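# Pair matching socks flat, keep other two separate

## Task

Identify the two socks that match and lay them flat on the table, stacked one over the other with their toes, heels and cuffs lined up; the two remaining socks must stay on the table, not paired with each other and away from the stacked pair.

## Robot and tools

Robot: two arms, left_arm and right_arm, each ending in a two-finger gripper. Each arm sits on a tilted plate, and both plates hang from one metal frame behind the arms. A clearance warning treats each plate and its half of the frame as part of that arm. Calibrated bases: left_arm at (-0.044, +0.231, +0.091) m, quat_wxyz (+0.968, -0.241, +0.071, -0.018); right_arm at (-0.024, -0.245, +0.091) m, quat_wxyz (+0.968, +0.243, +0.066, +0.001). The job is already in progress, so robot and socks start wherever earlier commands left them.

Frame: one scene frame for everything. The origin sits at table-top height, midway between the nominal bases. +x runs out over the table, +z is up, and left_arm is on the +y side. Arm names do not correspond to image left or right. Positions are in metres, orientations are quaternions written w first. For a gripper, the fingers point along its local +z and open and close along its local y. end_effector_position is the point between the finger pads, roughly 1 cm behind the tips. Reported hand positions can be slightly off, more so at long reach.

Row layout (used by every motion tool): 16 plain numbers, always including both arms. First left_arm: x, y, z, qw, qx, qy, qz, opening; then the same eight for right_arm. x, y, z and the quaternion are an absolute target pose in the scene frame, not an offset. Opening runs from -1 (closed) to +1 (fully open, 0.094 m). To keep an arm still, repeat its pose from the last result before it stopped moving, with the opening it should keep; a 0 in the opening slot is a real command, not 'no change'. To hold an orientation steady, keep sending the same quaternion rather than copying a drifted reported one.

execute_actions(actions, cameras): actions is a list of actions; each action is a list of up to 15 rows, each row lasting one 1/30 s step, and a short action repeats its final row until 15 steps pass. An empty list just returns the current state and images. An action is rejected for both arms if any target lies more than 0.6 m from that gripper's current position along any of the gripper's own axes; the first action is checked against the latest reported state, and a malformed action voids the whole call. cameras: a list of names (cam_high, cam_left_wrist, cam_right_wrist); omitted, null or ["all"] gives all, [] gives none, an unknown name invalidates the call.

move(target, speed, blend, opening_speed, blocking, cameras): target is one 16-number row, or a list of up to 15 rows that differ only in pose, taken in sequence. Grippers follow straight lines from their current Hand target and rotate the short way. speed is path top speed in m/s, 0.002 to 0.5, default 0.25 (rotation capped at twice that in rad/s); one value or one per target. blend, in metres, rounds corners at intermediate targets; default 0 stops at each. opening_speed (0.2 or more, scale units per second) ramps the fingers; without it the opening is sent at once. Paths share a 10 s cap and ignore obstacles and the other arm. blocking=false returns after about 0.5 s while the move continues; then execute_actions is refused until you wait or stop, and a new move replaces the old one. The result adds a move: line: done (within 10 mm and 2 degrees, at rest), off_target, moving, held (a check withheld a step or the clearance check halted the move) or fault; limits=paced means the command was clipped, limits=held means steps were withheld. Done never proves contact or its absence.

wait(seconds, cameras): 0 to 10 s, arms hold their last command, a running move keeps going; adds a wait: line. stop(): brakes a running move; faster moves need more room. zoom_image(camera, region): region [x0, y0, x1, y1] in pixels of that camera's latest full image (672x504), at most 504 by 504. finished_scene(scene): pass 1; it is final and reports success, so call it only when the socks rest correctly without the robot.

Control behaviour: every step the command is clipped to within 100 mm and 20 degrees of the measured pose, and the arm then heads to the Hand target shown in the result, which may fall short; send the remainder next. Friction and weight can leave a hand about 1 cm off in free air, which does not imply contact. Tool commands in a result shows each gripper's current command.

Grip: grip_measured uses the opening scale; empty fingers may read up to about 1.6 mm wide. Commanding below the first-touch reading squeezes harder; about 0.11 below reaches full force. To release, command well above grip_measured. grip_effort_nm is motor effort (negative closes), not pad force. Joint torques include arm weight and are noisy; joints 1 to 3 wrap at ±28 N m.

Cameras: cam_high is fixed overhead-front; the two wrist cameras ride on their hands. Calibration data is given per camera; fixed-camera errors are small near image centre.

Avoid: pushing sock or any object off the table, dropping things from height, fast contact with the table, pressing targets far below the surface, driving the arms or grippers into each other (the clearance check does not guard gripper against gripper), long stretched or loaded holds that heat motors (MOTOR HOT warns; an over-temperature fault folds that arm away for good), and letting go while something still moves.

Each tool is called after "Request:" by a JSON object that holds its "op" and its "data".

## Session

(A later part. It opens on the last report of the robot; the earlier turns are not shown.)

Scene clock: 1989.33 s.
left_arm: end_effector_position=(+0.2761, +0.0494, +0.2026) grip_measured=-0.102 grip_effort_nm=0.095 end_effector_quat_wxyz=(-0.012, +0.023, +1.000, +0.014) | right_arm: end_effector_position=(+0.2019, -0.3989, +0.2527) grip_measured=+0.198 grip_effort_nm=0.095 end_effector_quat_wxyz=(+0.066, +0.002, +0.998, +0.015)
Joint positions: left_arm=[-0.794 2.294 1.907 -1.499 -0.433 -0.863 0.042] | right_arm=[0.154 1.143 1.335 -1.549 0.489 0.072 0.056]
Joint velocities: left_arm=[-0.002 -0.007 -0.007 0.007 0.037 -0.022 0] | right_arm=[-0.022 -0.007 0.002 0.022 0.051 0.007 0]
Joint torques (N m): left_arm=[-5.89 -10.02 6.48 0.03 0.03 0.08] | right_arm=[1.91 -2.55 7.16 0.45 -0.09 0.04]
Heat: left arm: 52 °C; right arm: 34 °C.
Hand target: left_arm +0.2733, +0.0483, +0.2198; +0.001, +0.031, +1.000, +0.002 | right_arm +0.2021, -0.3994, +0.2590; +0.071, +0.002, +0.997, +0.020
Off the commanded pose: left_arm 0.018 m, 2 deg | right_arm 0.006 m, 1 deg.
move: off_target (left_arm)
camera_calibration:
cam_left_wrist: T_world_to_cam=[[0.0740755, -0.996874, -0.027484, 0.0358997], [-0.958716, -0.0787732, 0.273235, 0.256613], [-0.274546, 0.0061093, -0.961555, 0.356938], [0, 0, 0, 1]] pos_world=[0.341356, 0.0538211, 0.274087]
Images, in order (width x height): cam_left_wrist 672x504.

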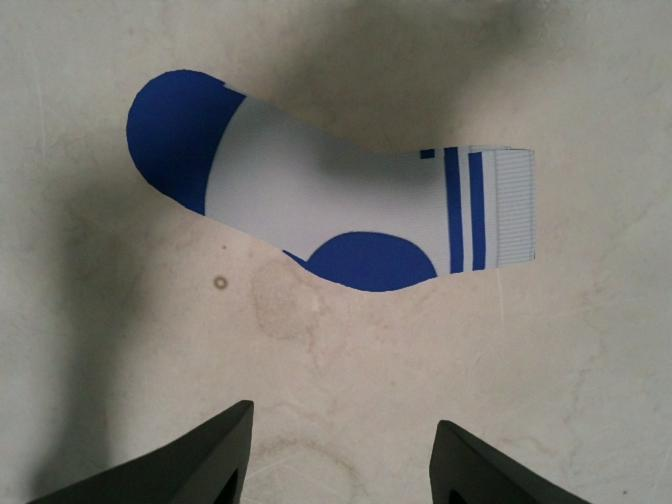

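Request:
{"op": "move", "data": {"target": [[0.25,0.08,0.24,0,0.031,0.9995,0,-0.1,0.2022,-0.3994,0.2592,0.071,0.002,0.997,0.020,0.2],[0.165,0.22,0.25,0,0.031,0.9995,0,-0.1,0.2022,-0.3994,0.2592,0.071,0.002,0.997,0.020,0.2]], "blend": 0.02}}

Request:
{"op": "zoom_image", "data": {"camera": "cam_high", "region": [200, 250, 460, 480]}}

Scene clock: 2003.80 s.
left_arm: end_effector_position=(+0.1676, +0.2173, +0.2525) grip_measured=-0.102 grip_effort_nm=0.100 end_effector_quat_wxyz=(+0.025, +0.028, +0.999, -0.034) | right_arm: end_effector_position=(+0.2019, -0.3989, +0.2527) grip_measured=+0.198 grip_effort_nm=0.095 end_effector_quat_wxyz=(+0.066, +0.002, +0.998, +0.015)
Joint positions: left_arm=[-0.797 1.442 1.254 -1.567 -0.425 -0.8 0.042] | right_arm=[0.154 1.143 1.335 -1.549 0.489 0.072 0.056]
Joint velocities: left_arm=[-0.007 0.007 -0.007 0.022 0.022 0.037 0.001] | right_arm=[0.002 -0.002 -0.002 -0.007 0.007 0.037 0]
Joint torques (N m): left_arm=[-1.77 -1.52 4.68 0.36 -0.08 0.1] | right_arm=[1.89 -2.55 7.19 0.45 -0.09 0.04]
Heat: left arm: 52 °C; right arm: 34 °C.
Hand target: left_arm +0.1673, +0.2198, +0.2508; +0.024, +0.031, +0.999, -0.028 | right_arm +0.2021, -0.3994, +0.2590; +0.071, +0.002, +0.997, +0.020
Off the commanded pose: left_arm 0.004 m, 5 deg | right_arm 0.006 m, 1 deg.
joint sent to its limit (left arm) — joint 4 (wrist pitch), lower limit. The joint targets are off in orientation, not in position.
move: off_target (left_arm)
camera_calibration:
cam_left_wrist: T_world_to_cam=[[0.0621398, -0.995287, 0.074451, 0.188562], [-0.976658, -0.04527, 0.209974, 0.163875], [-0.205614, -0.0857609, -0.974868, 0.385873], [0, 0, 0, 1]] pos_world=[0.227674, 0.228185, 0.327727]
cam_right_wrist: T_world_to_cam=[[0.126097, -0.991416, -0.0345403, -0.407969], [-0.979943, -0.129902, 0.15112, 0.144783], [-0.15431, 0.0147918, -0.987912, 0.376492], [0, 0, 0, 1]] pos_world=[0.251419, -0.391229, 0.33597]

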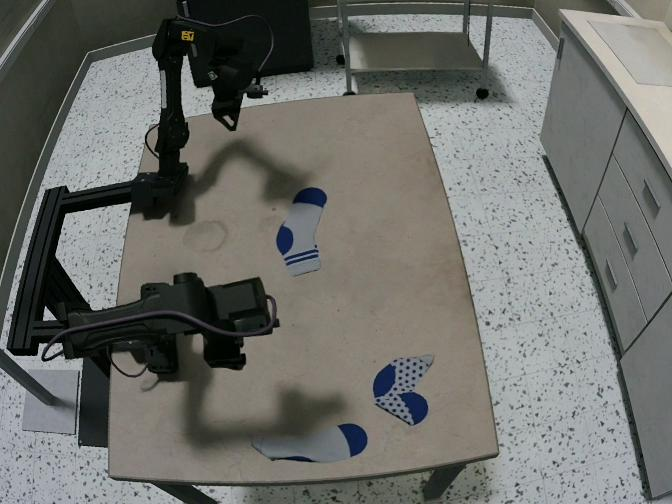

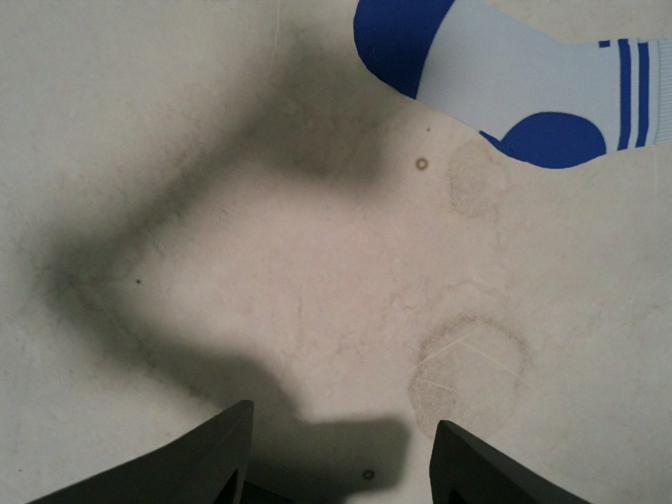

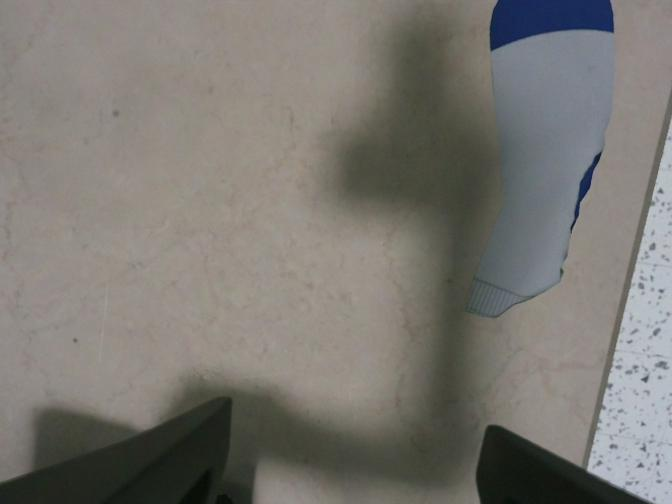

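Scaled by 1.938.

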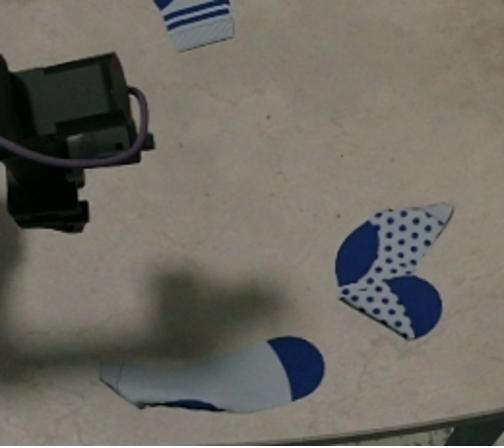

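Request:
{"op": "zoom_image", "data": {"camera": "cam_high", "region": [250, 170, 350, 285]}}

Scaled by 4.383.

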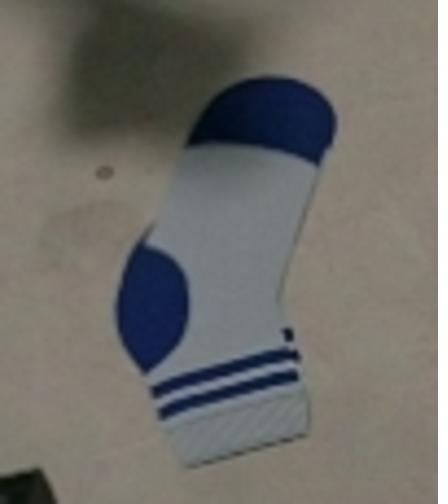

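Flat and aligned, with a small offset of about 14 mm.

Request:
{"op": "finished_scene", "data": {"scene": 1}}

The scene is finished: the task was done.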